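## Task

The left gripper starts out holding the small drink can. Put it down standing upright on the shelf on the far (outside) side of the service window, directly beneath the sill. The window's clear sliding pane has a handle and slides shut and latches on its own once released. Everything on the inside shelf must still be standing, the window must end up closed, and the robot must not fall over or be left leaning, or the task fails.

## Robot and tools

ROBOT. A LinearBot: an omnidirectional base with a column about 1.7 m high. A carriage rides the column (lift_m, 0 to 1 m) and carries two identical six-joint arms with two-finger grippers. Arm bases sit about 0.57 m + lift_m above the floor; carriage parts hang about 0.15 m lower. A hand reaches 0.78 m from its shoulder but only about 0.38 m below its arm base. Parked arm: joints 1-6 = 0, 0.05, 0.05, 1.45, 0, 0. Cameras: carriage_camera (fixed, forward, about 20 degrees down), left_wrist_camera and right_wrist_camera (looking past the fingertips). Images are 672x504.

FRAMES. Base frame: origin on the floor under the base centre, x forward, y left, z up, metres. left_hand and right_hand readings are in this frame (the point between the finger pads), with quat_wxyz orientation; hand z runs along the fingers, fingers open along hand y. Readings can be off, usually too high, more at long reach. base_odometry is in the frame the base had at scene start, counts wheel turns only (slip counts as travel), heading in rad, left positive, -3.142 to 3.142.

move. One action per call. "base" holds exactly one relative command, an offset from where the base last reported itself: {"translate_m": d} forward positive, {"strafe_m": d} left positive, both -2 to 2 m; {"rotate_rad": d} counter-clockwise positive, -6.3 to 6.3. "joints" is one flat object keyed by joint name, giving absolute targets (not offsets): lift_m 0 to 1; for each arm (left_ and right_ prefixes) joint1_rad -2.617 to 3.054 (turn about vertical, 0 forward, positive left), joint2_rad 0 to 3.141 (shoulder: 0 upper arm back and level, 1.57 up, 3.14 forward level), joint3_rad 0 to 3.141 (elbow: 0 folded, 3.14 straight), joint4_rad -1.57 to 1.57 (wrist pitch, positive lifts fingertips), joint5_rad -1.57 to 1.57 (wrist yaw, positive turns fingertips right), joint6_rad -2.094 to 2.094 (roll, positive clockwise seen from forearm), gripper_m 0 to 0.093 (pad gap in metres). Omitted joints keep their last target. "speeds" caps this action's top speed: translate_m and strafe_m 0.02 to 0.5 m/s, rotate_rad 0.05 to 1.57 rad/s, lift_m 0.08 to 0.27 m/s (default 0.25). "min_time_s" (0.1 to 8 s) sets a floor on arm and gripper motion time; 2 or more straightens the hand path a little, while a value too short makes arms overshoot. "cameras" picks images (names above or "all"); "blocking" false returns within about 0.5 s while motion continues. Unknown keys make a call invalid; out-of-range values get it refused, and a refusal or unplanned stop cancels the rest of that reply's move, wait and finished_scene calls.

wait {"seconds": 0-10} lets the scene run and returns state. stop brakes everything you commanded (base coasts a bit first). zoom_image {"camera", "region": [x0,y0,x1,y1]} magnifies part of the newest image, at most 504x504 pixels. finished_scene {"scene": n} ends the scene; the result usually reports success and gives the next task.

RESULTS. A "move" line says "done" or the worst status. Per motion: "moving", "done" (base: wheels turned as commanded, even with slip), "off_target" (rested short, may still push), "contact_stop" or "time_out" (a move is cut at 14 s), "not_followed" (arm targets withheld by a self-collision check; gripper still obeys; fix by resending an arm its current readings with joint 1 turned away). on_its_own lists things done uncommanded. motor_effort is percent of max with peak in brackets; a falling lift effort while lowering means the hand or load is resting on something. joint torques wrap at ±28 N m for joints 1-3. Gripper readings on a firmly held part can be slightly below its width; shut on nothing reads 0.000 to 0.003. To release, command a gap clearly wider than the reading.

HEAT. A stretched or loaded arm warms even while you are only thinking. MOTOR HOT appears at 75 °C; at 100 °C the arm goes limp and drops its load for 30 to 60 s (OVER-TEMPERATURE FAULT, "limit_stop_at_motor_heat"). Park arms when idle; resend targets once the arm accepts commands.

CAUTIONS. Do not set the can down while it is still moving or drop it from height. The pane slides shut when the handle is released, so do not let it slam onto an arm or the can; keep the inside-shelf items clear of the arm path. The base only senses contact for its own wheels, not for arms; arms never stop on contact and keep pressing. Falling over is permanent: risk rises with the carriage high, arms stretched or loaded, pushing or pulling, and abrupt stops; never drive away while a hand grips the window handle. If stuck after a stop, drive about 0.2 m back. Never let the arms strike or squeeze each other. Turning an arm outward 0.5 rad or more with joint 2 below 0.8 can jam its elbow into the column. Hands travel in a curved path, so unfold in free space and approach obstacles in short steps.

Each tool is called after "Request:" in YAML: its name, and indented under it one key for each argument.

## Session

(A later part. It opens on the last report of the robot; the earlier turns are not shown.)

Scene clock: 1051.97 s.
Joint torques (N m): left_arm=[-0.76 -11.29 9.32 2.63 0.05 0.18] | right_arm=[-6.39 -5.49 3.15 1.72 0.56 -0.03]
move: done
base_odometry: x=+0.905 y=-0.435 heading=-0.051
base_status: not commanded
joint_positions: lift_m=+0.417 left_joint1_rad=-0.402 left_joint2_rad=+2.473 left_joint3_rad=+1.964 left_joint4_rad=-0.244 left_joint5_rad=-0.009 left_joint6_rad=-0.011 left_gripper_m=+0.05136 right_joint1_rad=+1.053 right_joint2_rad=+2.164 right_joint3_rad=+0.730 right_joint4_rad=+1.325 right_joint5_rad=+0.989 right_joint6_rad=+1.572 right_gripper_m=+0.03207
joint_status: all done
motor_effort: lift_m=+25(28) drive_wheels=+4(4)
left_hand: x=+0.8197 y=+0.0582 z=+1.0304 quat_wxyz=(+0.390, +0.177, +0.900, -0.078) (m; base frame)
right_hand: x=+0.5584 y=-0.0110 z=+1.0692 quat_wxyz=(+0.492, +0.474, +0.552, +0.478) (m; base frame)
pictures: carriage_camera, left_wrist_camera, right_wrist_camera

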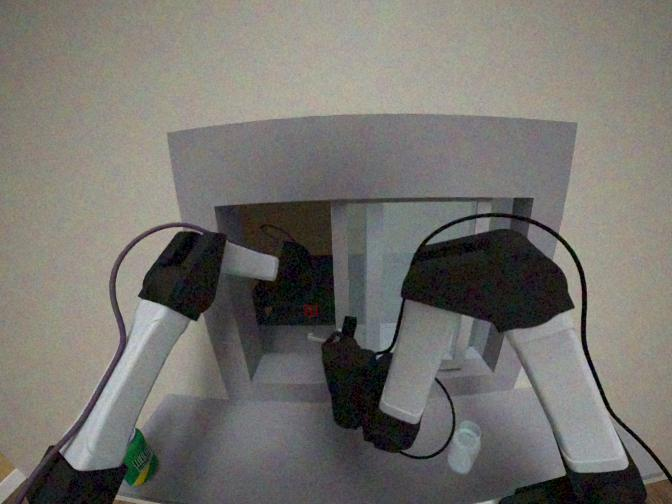

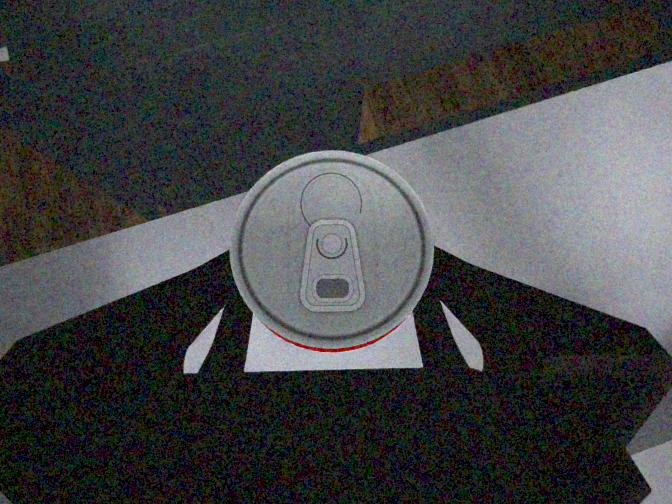

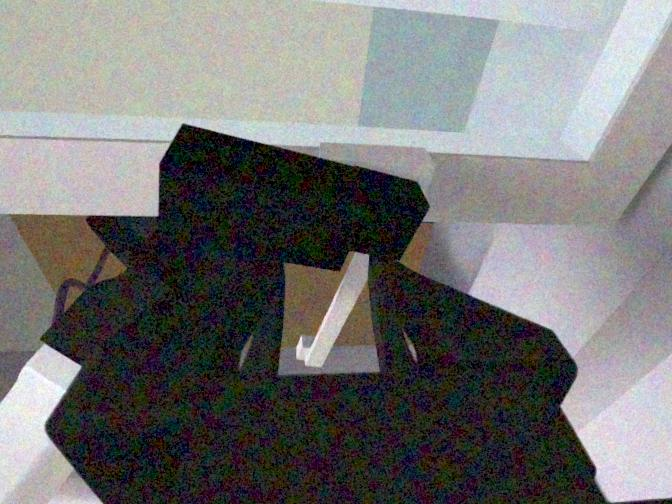

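Request:
move:
  joints: {"left_joint2_rad": 2.66, "left_joint3_rad": 1.914, "left_joint4_rad": 0.08}
  min_time_s: 2
  cameras: ["left_wrist_camera"]

Scene clock: 1082.47 s.
Joint torques (N m): left_arm=[-0.76 -11.73 6.11 2.86 0.03 0.21] | right_arm=[-6.38 -5.52 3.14 1.73 0.57 -0.04]
move: off_target
base_odometry: x=+0.905 y=-0.435 heading=-0.051
base_status: not commanded
joint_positions: lift_m=+0.417 left_joint1_rad=-0.402 left_joint2_rad=+2.655 left_joint3_rad=+1.909 left_joint4_rad=+0.027 left_joint5_rad=-0.009 left_joint6_rad=-0.011 left_gripper_m=+0.05136 right_joint1_rad=+1.053 right_joint2_rad=+2.164 right_joint3_rad=+0.730 right_joint4_rad=+1.325 right_joint5_rad=+0.989 right_joint6_rad=+1.572 right_gripper_m=+0.03207
joint_status: left_joint4_rad off_target (ended at +0.027, target +0.080); the others done
motor_effort: lift_m=+25(28) drive_wheels=+4(4)
left_hand: x=+0.8283 y=+0.0546 z=+0.9412 quat_wxyz=(+0.405, +0.175, +0.894, -0.081) (m; base frame)
right_hand: x=+0.5584 y=-0.0110 z=+1.0692 quat_wxyz=(+0.492, +0.474, +0.552, +0.478) (m; base frame)
pictures: left_wrist_camera

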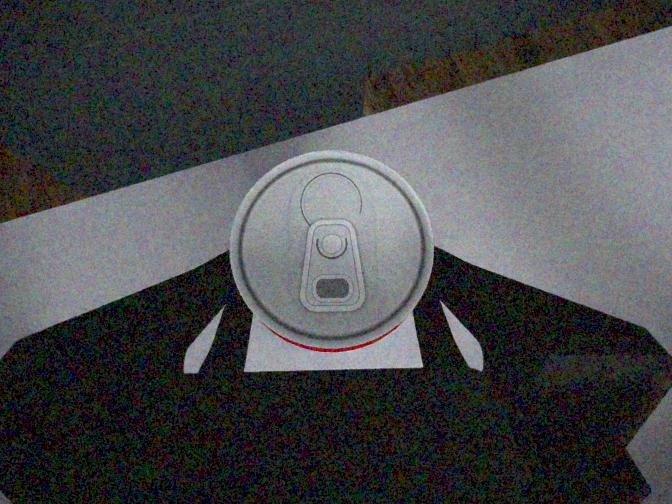

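Request:
move:
  joints: {"left_joint2_rad": 2.706, "left_joint3_rad": 1.886, "left_joint4_rad": 0.128}
  min_time_s: 1.5
  cameras: ["left_wrist_camera", "carriage_camera"]

Scene clock: 1093.53 s.
Joint torques (N m): left_arm=[-0.85 -11.43 5.82 2.83 0.03 0.18] | right_arm=[-6.39 -5.52 3.17 1.72 0.57 -0.04]
move: off_target
base_odometry: x=+0.905 y=-0.435 heading=-0.051
base_status: not commanded
joint_positions: lift_m=+0.417 left_joint1_rad=-0.402 left_joint2_rad=+2.700 left_joint3_rad=+1.882 left_joint4_rad=+0.076 left_joint5_rad=-0.009 left_joint6_rad=-0.011 left_gripper_m=+0.05136 right_joint1_rad=+1.053 right_joint2_rad=+2.164 right_joint3_rad=+0.730 right_joint4_rad=+1.325 right_joint5_rad=+0.989 right_joint6_rad=+1.572 right_gripper_m=+0.03207
joint_status: left_joint4_rad off_target (ended at +0.076, target +0.128); the others done
motor_effort: lift_m=+24(28) drive_wheels=+4(4)
left_hand: x=+0.8212 y=+0.0576 z=+0.9109 quat_wxyz=(+0.395, +0.176, +0.898, -0.079) (m; base frame)
right_hand: x=+0.5584 y=-0.0110 z=+1.0692 quat_wxyz=(+0.492, +0.474, +0.552, +0.478) (m; base frame)
pictures: carriage_camera, left_wrist_camera

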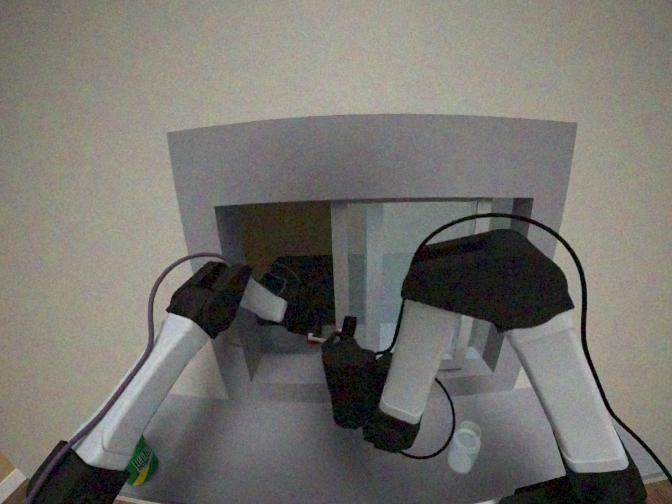

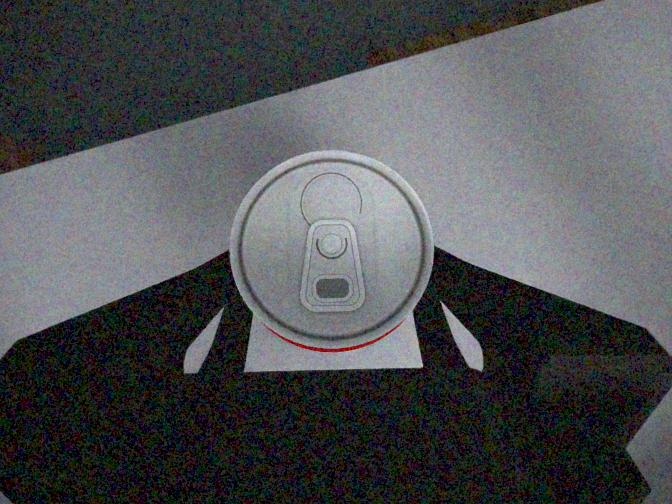

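Request:
move:
  joints: {"left_joint2_rad": 2.726, "left_joint3_rad": 1.892, "left_joint4_rad": 0.146}
  min_time_s: 1
  cameras: ["left_wrist_camera"]

Request:
zoom_image:
  camera: "left_wrist_camera"
  region: [180, 120, 500, 380]

Scene clock: 1101.77 s.
Joint torques (N m): left_arm=[-0.9 -11.54 6.31 2.82 0.03 0.18] | right_arm=[-6.39 -5.52 3.15 1.72 0.57 -0.04]
move: off_target
base_odometry: x=+0.905 y=-0.435 heading=-0.051
base_status: not commanded
joint_positions: lift_m=+0.417 left_joint1_rad=-0.402 left_joint2_rad=+2.719 left_joint3_rad=+1.882 left_joint4_rad=+0.094 left_joint5_rad=-0.009 left_joint6_rad=-0.011 left_gripper_m=+0.05136 right_joint1_rad=+1.053 right_joint2_rad=+2.164 right_joint3_rad=+0.730 right_joint4_rad=+1.325 right_joint5_rad=+0.989 right_joint6_rad=+1.572 right_gripper_m=+0.03207
joint_status: left_joint4_rad off_target (ended at +0.094, target +0.146); the others done
motor_effort: lift_m=+26(28) drive_wheels=+4(4)
left_hand: x=+0.8204 y=+0.0580 z=+0.9018 quat_wxyz=(+0.394, +0.176, +0.898, -0.079) (m; base frame)
right_hand: x=+0.5584 y=-0.0110 z=+1.0692 quat_wxyz=(+0.492, +0.474, +0.552, +0.478) (m; base frame)
pictures: left_wrist_camera

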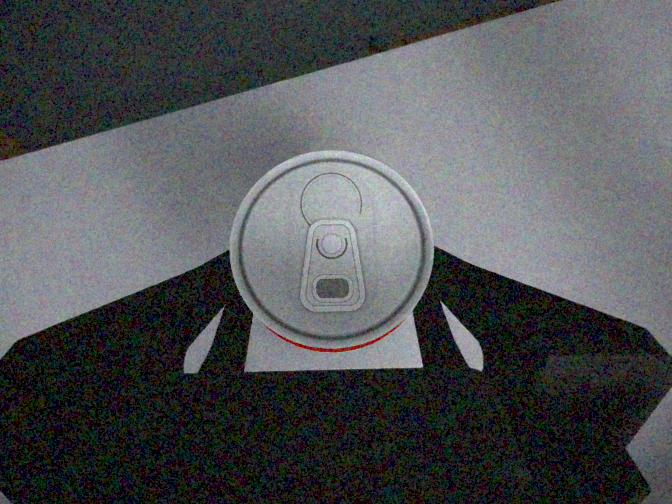

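Scaled by 1.575 from the camera's 672x504 image, which has a finer 960x720 frame.

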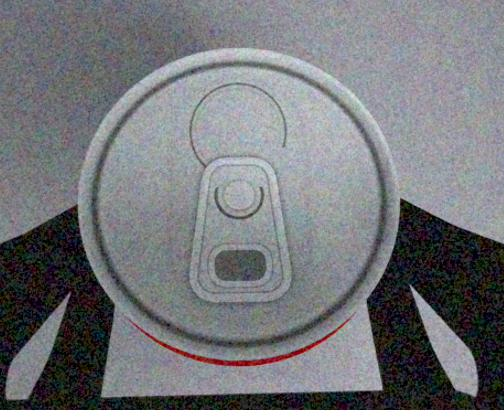

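Request:
move:
  joints: {"left_joint2_rad": 2.742, "left_joint3_rad": 1.898, "left_joint4_rad": 0.158}
  min_time_s: 1
  cameras: ["left_wrist_camera"]

Scene clock: 1111.90 s.
Joint torques (N m): left_arm=[-0.8 -11.23 6.82 2.76 0.04 0.2] | right_arm=[-6.39 -5.53 3.15 1.72 0.57 -0.03]
move: off_target
base_odometry: x=+0.905 y=-0.435 heading=-0.051
base_status: not commanded
joint_positions: lift_m=+0.417 left_joint1_rad=-0.402 left_joint2_rad=+2.732 left_joint3_rad=+1.882 left_joint4_rad=+0.114 left_joint5_rad=-0.009 left_joint6_rad=-0.011 left_gripper_m=+0.05136 right_joint1_rad=+1.053 right_joint2_rad=+2.164 right_joint3_rad=+0.730 right_joint4_rad=+1.325 right_joint5_rad=+0.989 right_joint6_rad=+1.572 right_gripper_m=+0.03207
joint_status: left_joint4_rad off_target (ended at +0.114, target +0.158); the others done
motor_effort: lift_m=+24(28) drive_wheels=+4(4)
left_hand: x=+0.8211 y=+0.0577 z=+0.8973 quat_wxyz=(+0.398, +0.176, +0.897, -0.079) (m; base frame)
right_hand: x=+0.5584 y=-0.0110 z=+1.0692 quat_wxyz=(+0.492, +0.474, +0.552, +0.478) (m; base frame)
pictures: left_wrist_camera

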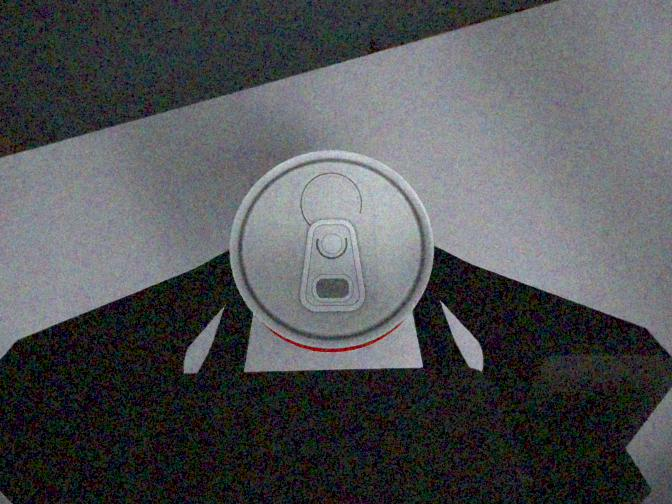

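Request:
move:
  joints: {"left_joint2_rad": 2.758, "left_joint3_rad": 1.902, "left_joint4_rad": 0.162}
  min_time_s: 1
  cameras: ["left_wrist_camera"]

Request:
zoom_image:
  camera: "left_wrist_camera"
  region: [180, 120, 500, 380]

Scene clock: 1119.97 s.
Joint torques (N m): left_arm=[-0.84 -10.65 7.08 2.53 -0.01 0.2] | right_arm=[-6.38 -5.52 3.15 1.72 0.56 -0.04]
move: done
base_odometry: x=+0.905 y=-0.435 heading=-0.051
base_status: not commanded
joint_positions: lift_m=+0.417 left_joint1_rad=-0.402 left_joint2_rad=+2.740 left_joint3_rad=+1.882 left_joint4_rad=+0.139 left_joint5_rad=-0.009 left_joint6_rad=-0.011 left_gripper_m=+0.05136 right_joint1_rad=+1.053 right_joint2_rad=+2.164 right_joint3_rad=+0.730 right_joint4_rad=+1.325 right_joint5_rad=+0.989 right_joint6_rad=+1.572 right_gripper_m=+0.03207
joint_status: all done
motor_effort: lift_m=+25(28) drive_wheels=+4(4)
left_hand: x=+0.8234 y=+0.0567 z=+0.8969 quat_wxyz=(+0.405, +0.175, +0.894, -0.081) (m; base frame)
right_hand: x=+0.5584 y=-0.0110 z=+1.0692 quat_wxyz=(+0.492, +0.474, +0.552, +0.478) (m; base frame)
pictures: left_wrist_camera

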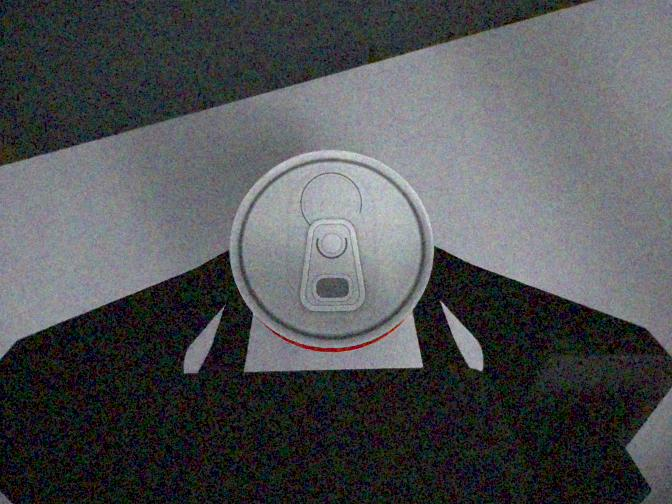

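Scaled by 1.575 from the camera's 672x504 image, which has a finer 960x720 frame.

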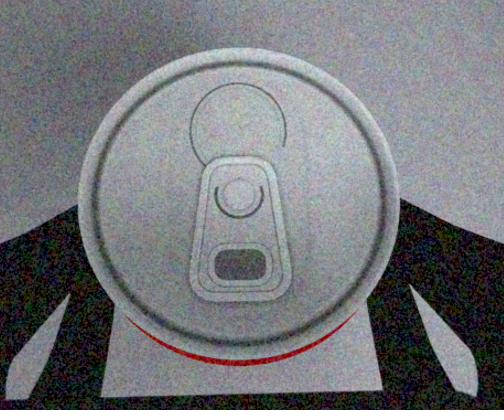

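Request:
move:
  joints: {"left_gripper_m": 0.09}
  min_time_s: 2.5
  cameras: ["left_wrist_camera"]

Request:
zoom_image:
  camera: "left_wrist_camera"
  region: [180, 120, 500, 380]

Scene clock: 1148.53 s.
Joint torques (N m): left_arm=[-0.88 -10.58 7.13 2.46 0.02 0.2] | right_arm=[-6.38 -5.53 3.15 1.72 0.57 -0.03]
move: done
base_odometry: x=+0.905 y=-0.435 heading=-0.051
base_status: not commanded
joint_positions: lift_m=+0.417 left_joint1_rad=-0.402 left_joint2_rad=+2.740 left_joint3_rad=+1.882 left_joint4_rad=+0.146 left_joint5_rad=-0.009 left_joint6_rad=-0.011 left_gripper_m=+0.08994 right_joint1_rad=+1.053 right_joint2_rad=+2.164 right_joint3_rad=+0.730 right_joint4_rad=+1.325 right_joint5_rad=+0.989 right_joint6_rad=+1.572 right_gripper_m=+0.03207
joint_status: all done
motor_effort: lift_m=+26(28) drive_wheels=+4(4)
left_hand: x=+0.8243 y=+0.0563 z=+0.8981 quat_wxyz=(+0.408, +0.175, +0.892, -0.082) (m; base frame)
right_hand: x=+0.5584 y=-0.0110 z=+1.0692 quat_wxyz=(+0.492, +0.474, +0.552, +0.478) (m; base frame)
pictures: left_wrist_camera

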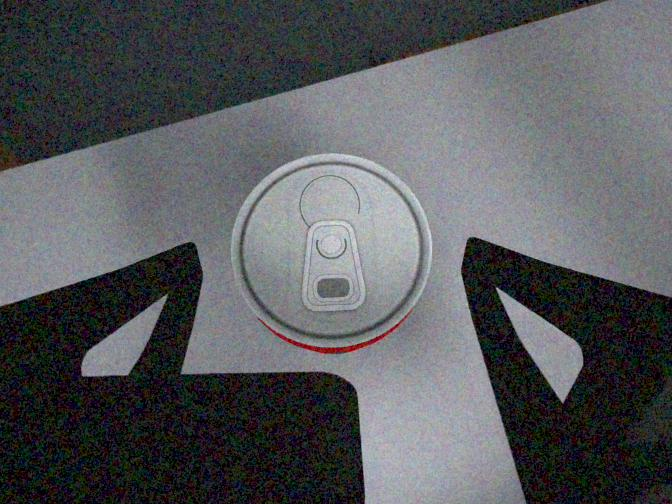

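Scaled by 1.575 from the camera's 672x504 image, which has a finer 960x720 frame.

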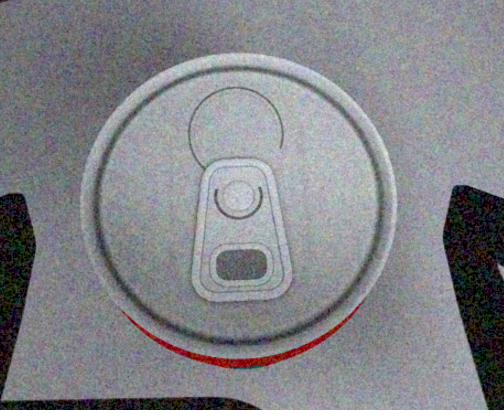

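Request:
move:
  joints: {"left_joint2_rad": 2.65}
  min_time_s: 1.5
  cameras: ["left_wrist_camera"]

Scene clock: 1172.40 s.
Joint torques (N m): left_arm=[-0.84 -16.4 7.31 2.47 0.02 0.19] | right_arm=[-6.39 -5.52 3.15 1.72 0.57 -0.04]
move: done
base_odometry: x=+0.905 y=-0.435 heading=-0.051
base_status: not commanded
joint_positions: lift_m=+0.417 left_joint1_rad=-0.402 left_joint2_rad=+2.705 left_joint3_rad=+1.882 left_joint4_rad=+0.149 left_joint5_rad=-0.009 left_joint6_rad=-0.011 left_gripper_m=+0.08994 right_joint1_rad=+1.053 right_joint2_rad=+2.164 right_joint3_rad=+0.730 right_joint4_rad=+1.325 right_joint5_rad=+0.989 right_joint6_rad=+1.572 right_gripper_m=+0.03207
joint_status: all done
motor_effort: lift_m=+22(28) drive_wheels=+4(4)
left_hand: x=+0.8312 y=+0.0534 z=+0.9217 quat_wxyz=(+0.426, +0.173, +0.884, -0.085) (m; base frame)
right_hand: x=+0.5584 y=-0.0110 z=+1.0692 quat_wxyz=(+0.492, +0.474, +0.552, +0.478) (m; base frame)
pictures: left_wrist_camera

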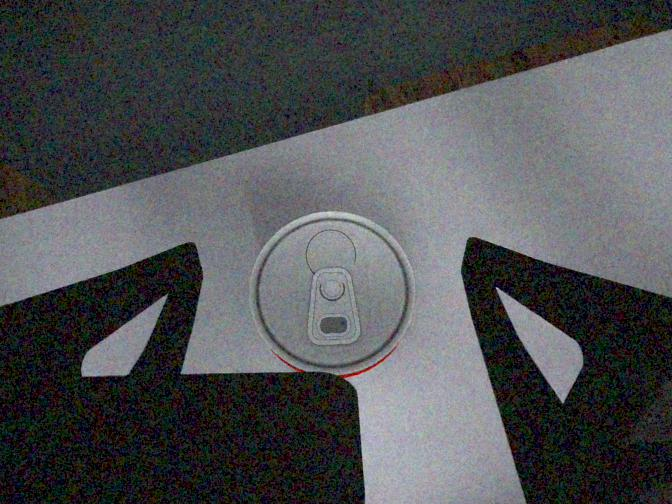

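Request:
move:
  joints: {"left_joint2_rad": 2.29, "left_joint3_rad": 1.40, "left_joint4_rad": 0.235}
  min_time_s: 2
  cameras: ["left_wrist_camera", "carriage_camera"]

Scene clock: 1184.07 s.
Joint torques (N m): left_arm=[-0.77 -14.13 4.92 2.48 0.04 0.2] | right_arm=[-6.37 -5.49 3.17 1.72 0.57 -0.04]
move: done
base_odometry: x=+0.905 y=-0.435 heading=-0.051
base_status: not commanded
joint_positions: lift_m=+0.417 left_joint1_rad=-0.402 left_joint2_rad=+2.340 left_joint3_rad=+1.404 left_joint4_rad=+0.218 left_joint5_rad=-0.009 left_joint6_rad=-0.011 left_gripper_m=+0.08994 right_joint1_rad=+1.053 right_joint2_rad=+2.164 right_joint3_rad=+0.730 right_joint4_rad=+1.325 right_joint5_rad=+0.989 right_joint6_rad=+1.572 right_gripper_m=+0.03207
joint_status: all done
motor_effort: lift_m=+27(29) drive_wheels=+4(4)
left_hand: x=+0.7578 y=+0.0846 z=+0.9683 quat_wxyz=(+0.406, +0.175, +0.893, -0.081) (m; base frame)
right_hand: x=+0.5584 y=-0.0110 z=+1.0692 quat_wxyz=(+0.492, +0.474, +0.552, +0.478) (m; base frame)
pictures: carriage_camera, left_wrist_camera

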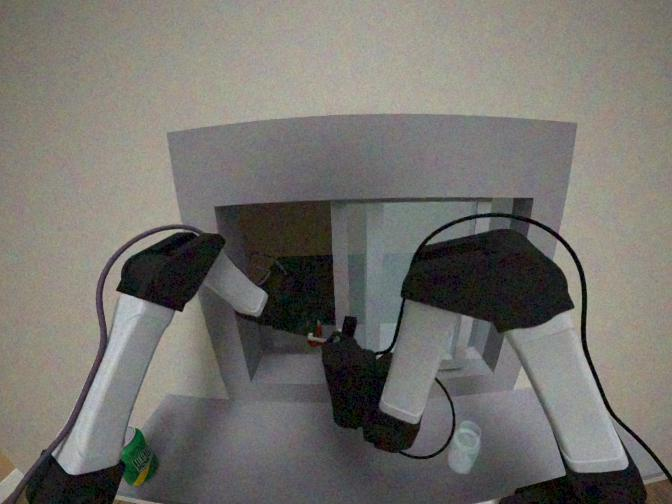

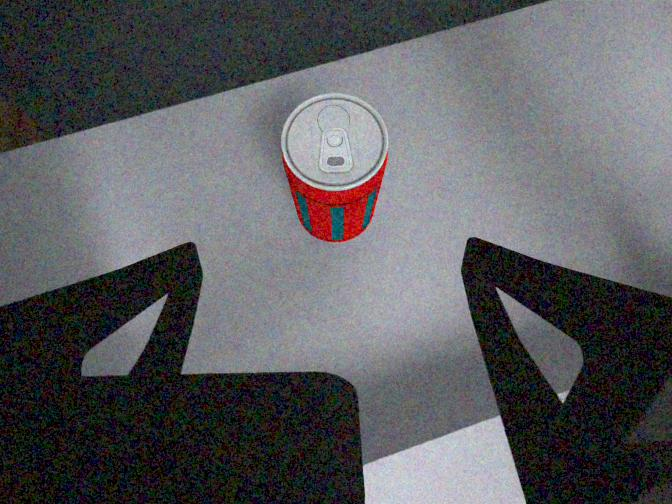

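Request:
move:
  joints: {"left_joint2_rad": 1.13, "left_joint3_rad": 0.637, "left_joint4_rad": -0.16, "left_gripper_m": 0.03}
  min_time_s: 2
  cameras: ["left_wrist_camera", "carriage_camera"]

Scene clock: 1211.77 s.
Joint torques (N m): left_arm=[-0.8 -4.3 5.91 2.37 0.01 0.19] | right_arm=[-6.38 -5.52 3.14 1.72 0.57 -0.04]
move: done
base_odometry: x=+0.905 y=-0.435 heading=-0.051
base_status: not commanded
joint_positions: lift_m=+0.417 left_joint1_rad=-0.402 left_joint2_rad=+1.148 left_joint3_rad=+0.640 left_joint4_rad=-0.160 left_joint5_rad=-0.009 left_joint6_rad=-0.011 left_gripper_m=+0.03009 right_joint1_rad=+1.053 right_joint2_rad=+2.164 right_joint3_rad=+0.730 right_joint4_rad=+1.325 right_joint5_rad=+0.989 right_joint6_rad=+1.572 right_gripper_m=+0.03207
joint_status: all done
motor_effort: lift_m=+28(28) drive_wheels=+4(4)
left_hand: x=+0.5421 y=+0.1764 z=+1.1238 quat_wxyz=(+0.428, +0.173, +0.883, -0.086) (m; base frame)
right_hand: x=+0.5584 y=-0.0110 z=+1.0692 quat_wxyz=(+0.492, +0.474, +0.552, +0.478) (m; base frame)
pictures: carriage_camera, left_wrist_camera

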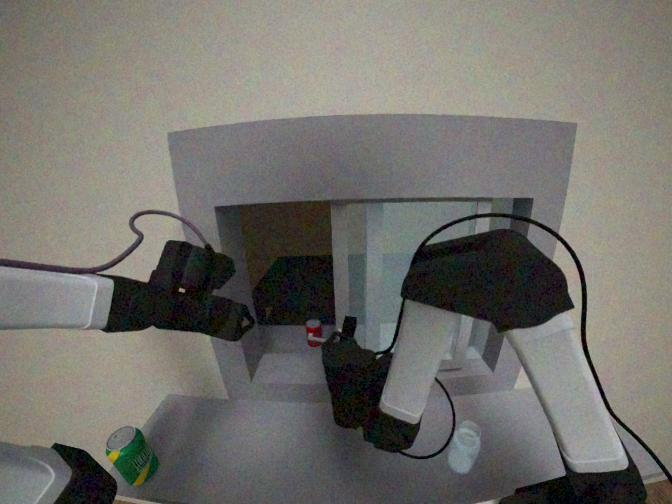

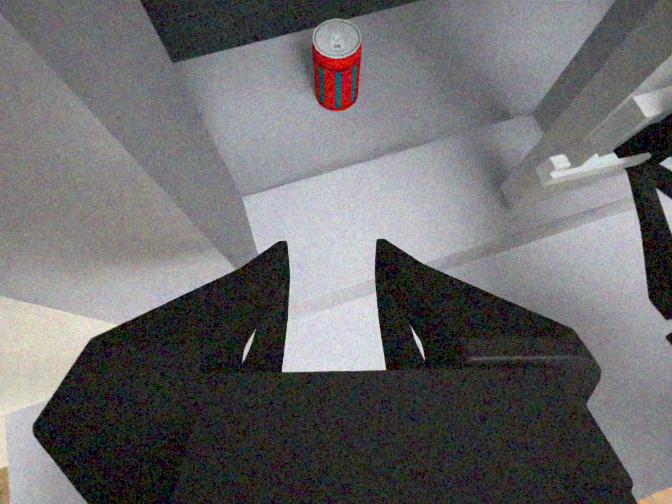

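Request:
move:
  joints: {"left_joint2_rad": 0.7, "left_joint3_rad": 0.4, "left_joint4_rad": -0.1}
  min_time_s: 1
  cameras: ["right_wrist_camera"]
  blocking: true

Request:
zoom_image:
  camera: "right_wrist_camera"
  region: [200, 120, 460, 400]

Request:
move:
  joints: {"left_joint1_rad": 0.0, "left_joint2_rad": 0.05, "left_joint3_rad": 0.05, "left_joint4_rad": 1.45, "left_joint5_rad": 0.0, "left_joint6_rad": 0.0}
  min_time_s: 2.5
  cameras: ["carriage_camera", "left_wrist_camera"]

Scene clock: 1245.80 s.
Joint torques (N m): left_arm=[-0.72 -1.11 6.08 2.75 0.02 0.21] | right_arm=[-6.39 -5.59 3.14 1.72 0.56 -0.04]
move: done
base_odometry: x=+0.905 y=-0.435 heading=-0.051
base_status: not commanded
joint_positions: lift_m=+0.417 left_joint1_rad=-0.402 left_joint2_rad=+0.707 left_joint3_rad=+0.403 left_joint4_rad=-0.118 left_joint5_rad=-0.009 left_joint6_rad=-0.011 left_gripper_m=+0.03009 right_joint1_rad=+1.053 right_joint2_rad=+2.165 right_joint3_rad=+0.730 right_joint4_rad=+1.325 right_joint5_rad=+0.989 right_joint6_rad=+1.572 right_gripper_m=+0.03207
joint_status: all done
motor_effort: lift_m=+25(28) drive_wheels=+4(4)
left_hand: x=+0.4939 y=+0.1969 z=+1.1572 quat_wxyz=(+0.533, +0.161, +0.824, -0.108) (m; base frame)
right_hand: x=+0.5584 y=-0.0111 z=+1.0688 quat_wxyz=(+0.492, +0.474, +0.553, +0.477) (m; base frame)
pictures: right_wrist_camera

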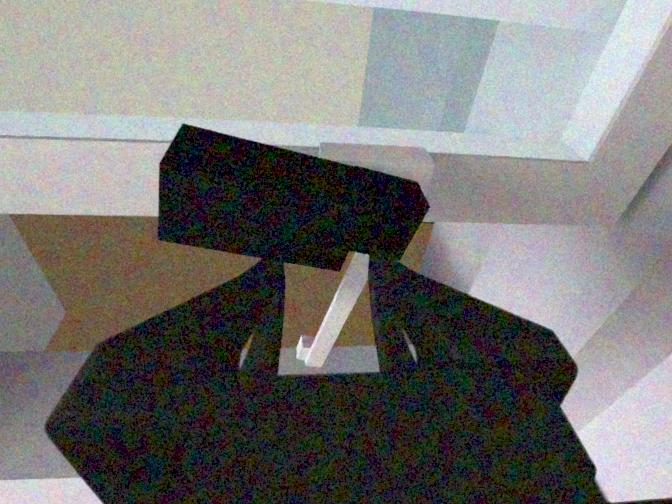

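Scaled by 1.800 from the camera's 672x504 image, which has a finer 960x720 frame.

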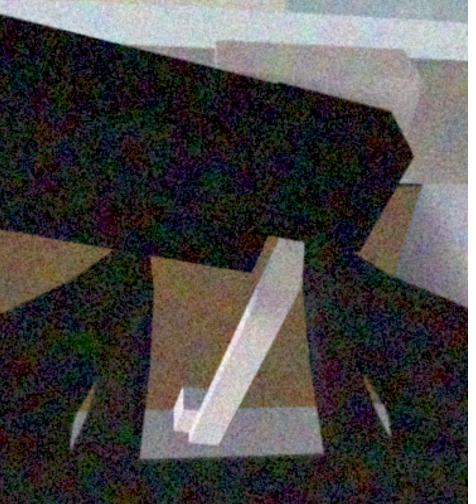

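Scene clock: 1248.67 s.
Joint torques (N m): left_arm=[0.55 2.21 4.1 -0.05 0.03 0.2] | right_arm=[-6.39 -5.59 3.17 1.72 0.57 -0.03]
move: done
base_odometry: x=+0.905 y=-0.435 heading=-0.051
base_status: not commanded
joint_positions: lift_m=+0.417 left_joint1_rad=-0.007 left_joint2_rad=+0.058 left_joint3_rad=+0.054 left_joint4_rad=+1.441 left_joint5_rad=-0.009 left_joint6_rad=-0.011 left_gripper_m=+0.03009 right_joint1_rad=+1.053 right_joint2_rad=+2.165 right_joint3_rad=+0.730 right_joint4_rad=+1.325 right_joint5_rad=+0.989 right_joint6_rad=+1.572 right_gripper_m=+0.03207
joint_status: all done
motor_effort: lift_m=+26(28) drive_wheels=+4(4)
left_hand: x=+0.2546 y=+0.3131 z=+1.4233 quat_wxyz=(+0.998, -0.004, +0.067, -0.009) (m; base frame)
right_hand: x=+0.5584 y=-0.0111 z=+1.0688 quat_wxyz=(+0.492, +0.474, +0.553, +0.477) (m; base frame)
pictures: carriage_camera, left_wrist_camera

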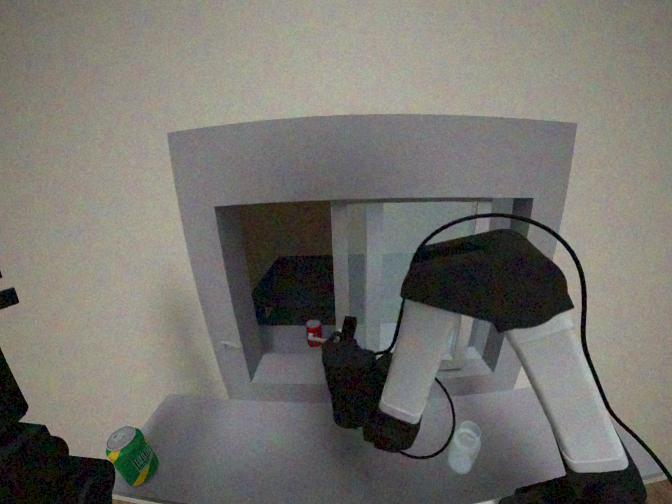

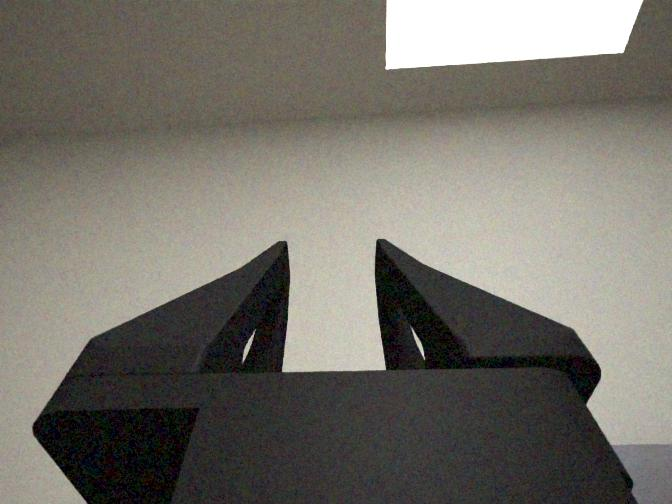

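Request:
move:
  joints: {"right_joint1_rad": 1.097, "right_joint2_rad": 2.464, "right_joint3_rad": 1.30, "right_joint4_rad": 1.14, "right_joint5_rad": 1.142}
  min_time_s: 3
  cameras: ["carriage_camera", "right_wrist_camera"]

Scene clock: 1314.10 s.
Joint torques (N m): left_arm=[0.57 2.19 4.1 -0.08 0.04 0.22] | right_arm=[-6.05 -8.39 7.54 1.76 0.63 -0.03]
move: off_target
base_odometry: x=+0.905 y=-0.435 heading=-0.051
base_status: not commanded
joint_positions: lift_m=+0.417 left_joint1_rad=-0.007 left_joint2_rad=+0.058 left_joint3_rad=+0.054 left_joint4_rad=+1.443 left_joint5_rad=-0.009 left_joint6_rad=-0.011 left_gripper_m=+0.03009 right_joint1_rad=+1.166 right_joint2_rad=+2.446 right_joint3_rad=+1.263 right_joint4_rad=+1.134 right_joint5_rad=+1.082 right_joint6_rad=+1.572 right_gripper_m=+0.03207
joint_status: right_joint1_rad off_target (ended at +1.166, target +1.097); right_joint5_rad off_target (ended at +1.082, target +1.142); the others done
motor_effort: lift_m=+25(28) drive_wheels=+4(4)
left_hand: x=+0.2541 y=+0.3131 z=+1.4233 quat_wxyz=(+0.998, -0.004, +0.066, -0.009) (m; base frame)
right_hand: x=+0.5682 y=+0.1117 z=+1.0607 quat_wxyz=(+0.484, +0.473, +0.536, +0.505) (m; base frame)
pictures: carriage_camera, right_wrist_camera

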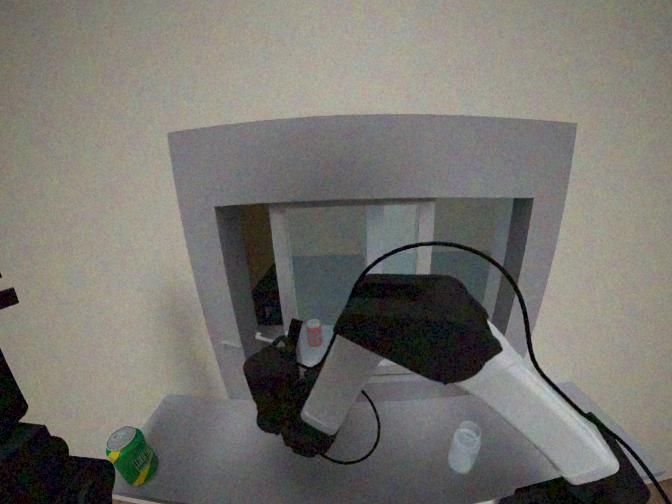

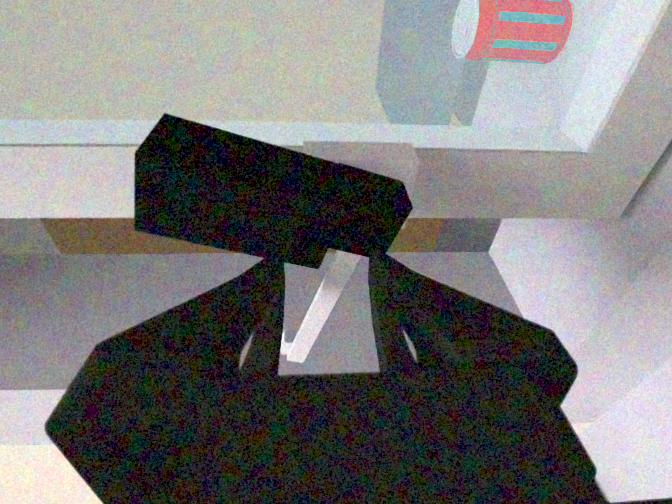

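Request:
move:
  joints: {"right_joint1_rad": 1.167, "right_joint2_rad": 2.778, "right_joint3_rad": 1.972, "right_joint4_rad": 0.812, "right_joint5_rad": 1.21, "lift_m": 0.425}
  min_time_s: 3
  cameras: ["carriage_camera", "right_wrist_camera"]

Scene clock: 1327.40 s.
Joint torques (N m): left_arm=[0.51 2.43 4.46 -0.13 0.06 0.18] | right_arm=[-5.64 -11.07 9.06 1.81 0.33 -0.04]
move: off_target
base_odometry: x=+0.905 y=-0.435 heading=-0.051
base_status: not commanded
joint_positions: lift_m=+0.425 left_joint1_rad=-0.007 left_joint2_rad=+0.056 left_joint3_rad=+0.050 left_joint4_rad=+1.445 left_joint5_rad=-0.009 left_joint6_rad=-0.011 left_gripper_m=+0.03009 right_joint1_rad=+1.231 right_joint2_rad=+2.765 right_joint3_rad=+1.929 right_joint4_rad=+0.795 right_joint5_rad=+1.179 right_joint6_rad=+1.572 right_gripper_m=+0.03207
joint_status: right_joint1_rad off_target (ended at +1.231, target +1.167); right_joint5_rad off_target (ended at +1.179, target +1.210); the others done
motor_effort: lift_m=+25(27) drive_wheels=+4(4)
left_hand: x=+0.2541 y=+0.3131 z=+1.4304 quat_wxyz=(+0.998, -0.004, +0.066, -0.009) (m; base frame)
right_hand: x=+0.5762 y=+0.2141 z=+1.0610 quat_wxyz=(+0.492, +0.481, +0.526, +0.500) (m; base frame)
pictures: carriage_camera, right_wrist_camera

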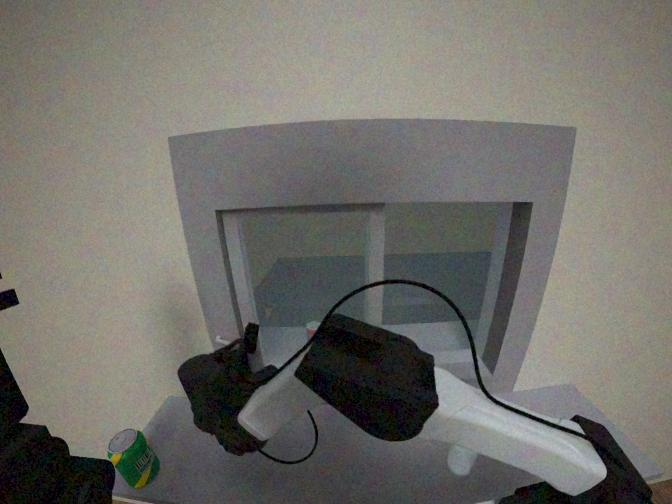

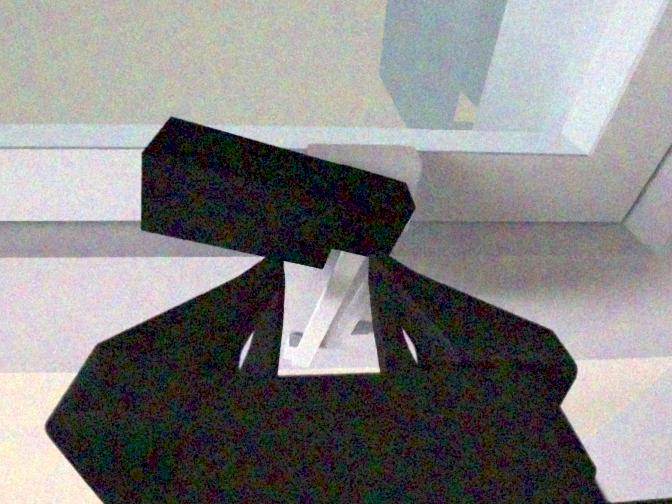

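Request:
zoom_image:
  camera: "right_wrist_camera"
  region: [230, 200, 450, 400]

Request:
zoom_image:
  camera: "carriage_camera"
  region: [180, 280, 340, 420]

Scaled by 2.291 from the camera's 672x504 image, which has a finer 960x720 frame.

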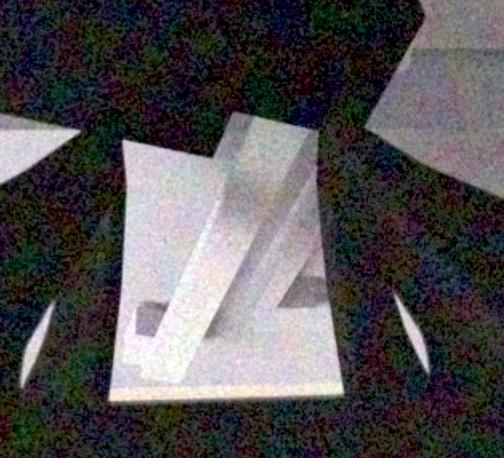

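Scaled by 3.150 from the camera's 672x504 image, which has a finer 960x720 frame.

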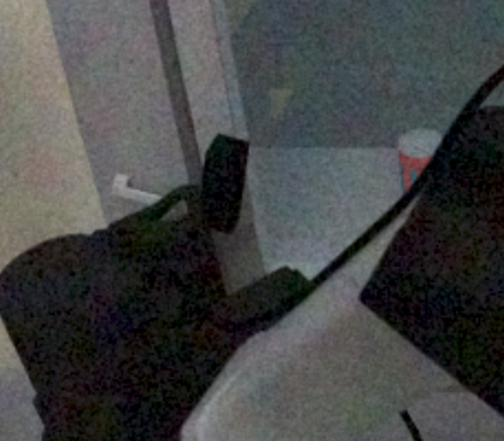

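Request:
move:
  joints: {"right_joint1_rad": 1.2, "right_joint2_rad": 2.834, "right_joint3_rad": 2.094, "right_joint4_rad": 0.757, "right_joint5_rad": 1.215}
  min_time_s: 1.5
  cameras: ["carriage_camera", "right_wrist_camera"]

Request:
zoom_image:
  camera: "right_wrist_camera"
  region: [230, 200, 450, 400]

Request:
zoom_image:
  camera: "carriage_camera"
  region: [180, 280, 340, 420]

Scene clock: 1350.33 s.
Joint torques (N m): left_arm=[0.57 2.44 4.46 -0.09 0.05 0.22] | right_arm=[-3.6 -11.38 9.5 1.75 -0.19 -0.04]
move: off_target
base_odometry: x=+0.905 y=-0.435 heading=-0.051
base_status: not commanded
joint_positions: lift_m=+0.425 left_joint1_rad=-0.007 left_joint2_rad=+0.056 left_joint3_rad=+0.050 left_joint4_rad=+1.445 left_joint5_rad=-0.009 left_joint6_rad=-0.011 left_gripper_m=+0.03009 right_joint1_rad=+1.240 right_joint2_rad=+2.822 right_joint3_rad=+2.049 right_joint4_rad=+0.740 right_joint5_rad=+1.234 right_joint6_rad=+1.572 right_gripper_m=+0.03207
joint_status: right_joint1_rad off_target (ended at +1.240, target +1.200); the others done
motor_effort: lift_m=+25(28) drive_wheels=+3(4)
left_hand: x=+0.2541 y=+0.3131 z=+1.4304 quat_wxyz=(+0.998, -0.004, +0.066, -0.009) (m; base frame)
right_hand: x=+0.5763 y=+0.2205 z=+1.0617 quat_wxyz=(+0.503, +0.494, +0.512, +0.491) (m; base frame)
pictures: carriage_camera, right_wrist_camera

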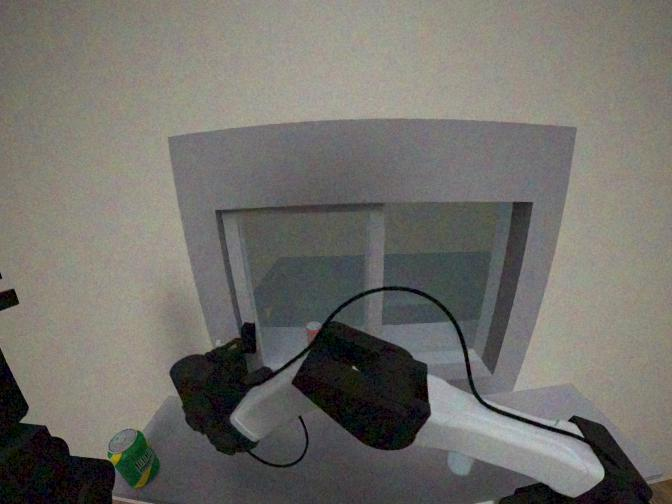

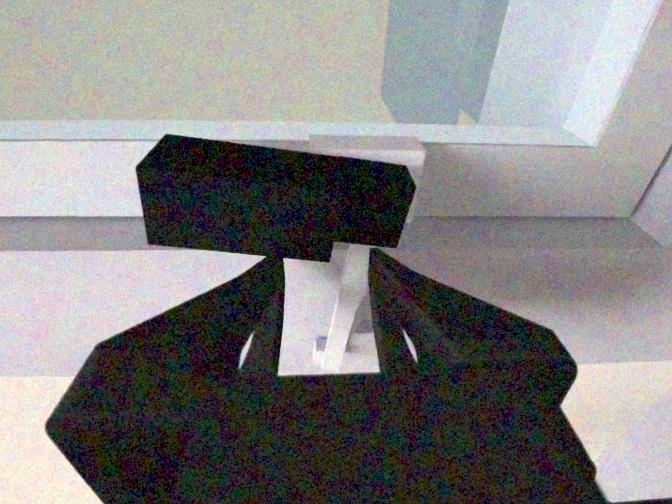

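Scaled by 2.291 from the camera's 672x504 image, which has a finer 960x720 frame.

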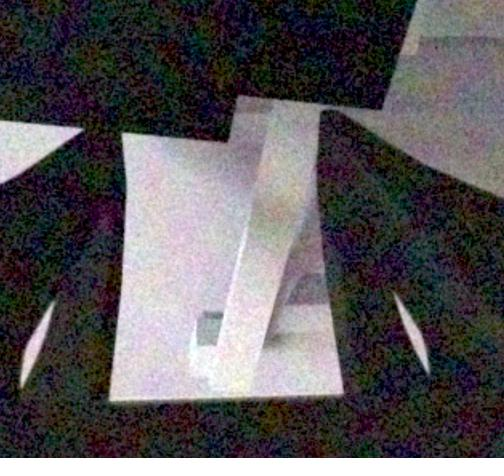

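Scaled by 3.150 from the camera's 672x504 image, which has a finer 960x720 frame.

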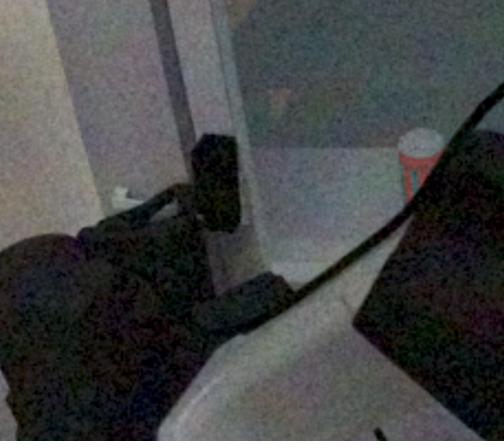

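Request:
move:
  joints: {"right_joint1_rad": 1.245, "right_joint2_rad": 2.85, "right_joint3_rad": 2.12, "right_joint4_rad": 0.742, "right_joint5_rad": 1.2}
  min_time_s: 1
  cameras: ["carriage_camera", "right_wrist_camera"]

Request:
zoom_image:
  camera: "right_wrist_camera"
  region: [230, 200, 450, 400]

Request:
zoom_image:
  camera: "carriage_camera"
  region: [180, 280, 340, 420]

Scene clock: 1371.70 s.
Joint torques (N m): left_arm=[0.49 2.47 4.53 -0.13 0.05 0.23] | right_arm=[-0.23 -11.25 8.9 1.68 -0.13 -0.03]
move: done
MOTOR HOT: joint 2 (shoulder) of the right arm reports 76 °C; the controller stops that arm at 100 °C. To cool a motor, set the load down, stop pushing, or move to a pose that needs little force.
base_odometry: x=+0.905 y=-0.435 heading=-0.051
base_status: not commanded
joint_positions: lift_m=+0.425 left_joint1_rad=-0.007 left_joint2_rad=+0.056 left_joint3_rad=+0.050 left_joint4_rad=+1.445 left_joint5_rad=-0.009 left_joint6_rad=-0.011 left_gripper_m=+0.03009 right_joint1_rad=+1.246 right_joint2_rad=+2.835 right_joint3_rad=+2.082 right_joint4_rad=+0.732 right_joint5_rad=+1.216 right_joint6_rad=+1.572 right_gripper_m=+0.03207
joint_status: all done
motor_effort: lift_m=+24(28) drive_wheels=+3(4)
left_hand: x=+0.2541 y=+0.3131 z=+1.4304 quat_wxyz=(+0.998, -0.004, +0.066, -0.009) (m; base frame)
right_hand: x=+0.5743 y=+0.2292 z=+1.0647 quat_wxyz=(+0.495, +0.490, +0.514, +0.501) (m; base frame)
pictures: carriage_camera, right_wrist_camera

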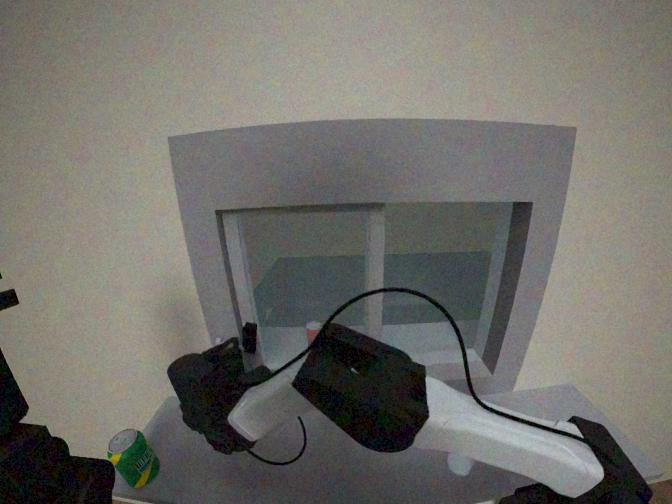

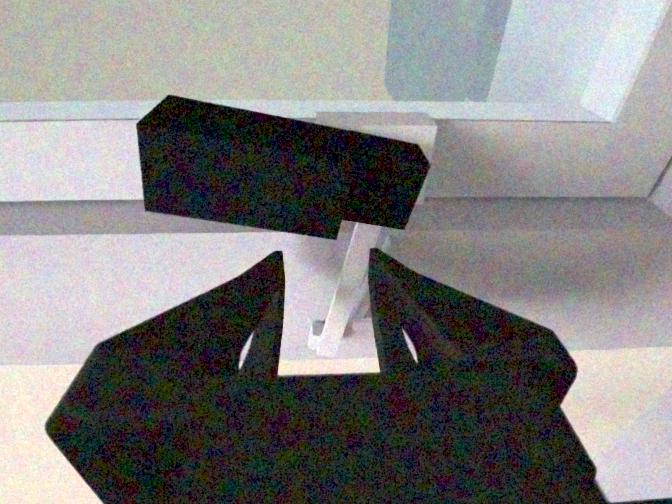

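Scaled by 2.291 from the camera's 672x504 image, which has a finer 960x720 frame.

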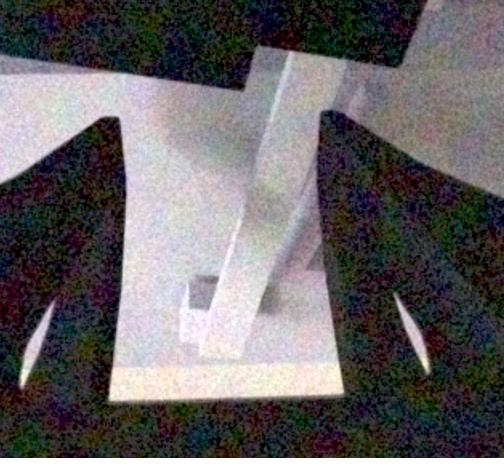

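Scaled by 3.150 from the camera's 672x504 image, which has a finer 960x720 frame.

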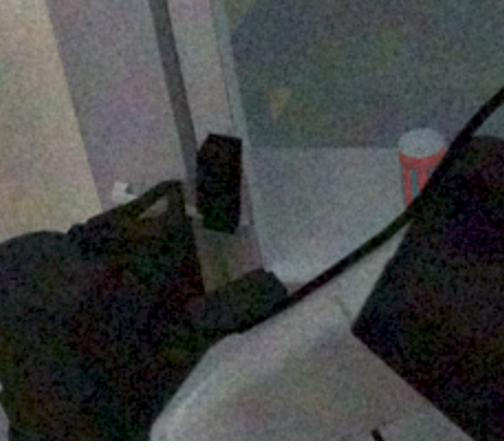

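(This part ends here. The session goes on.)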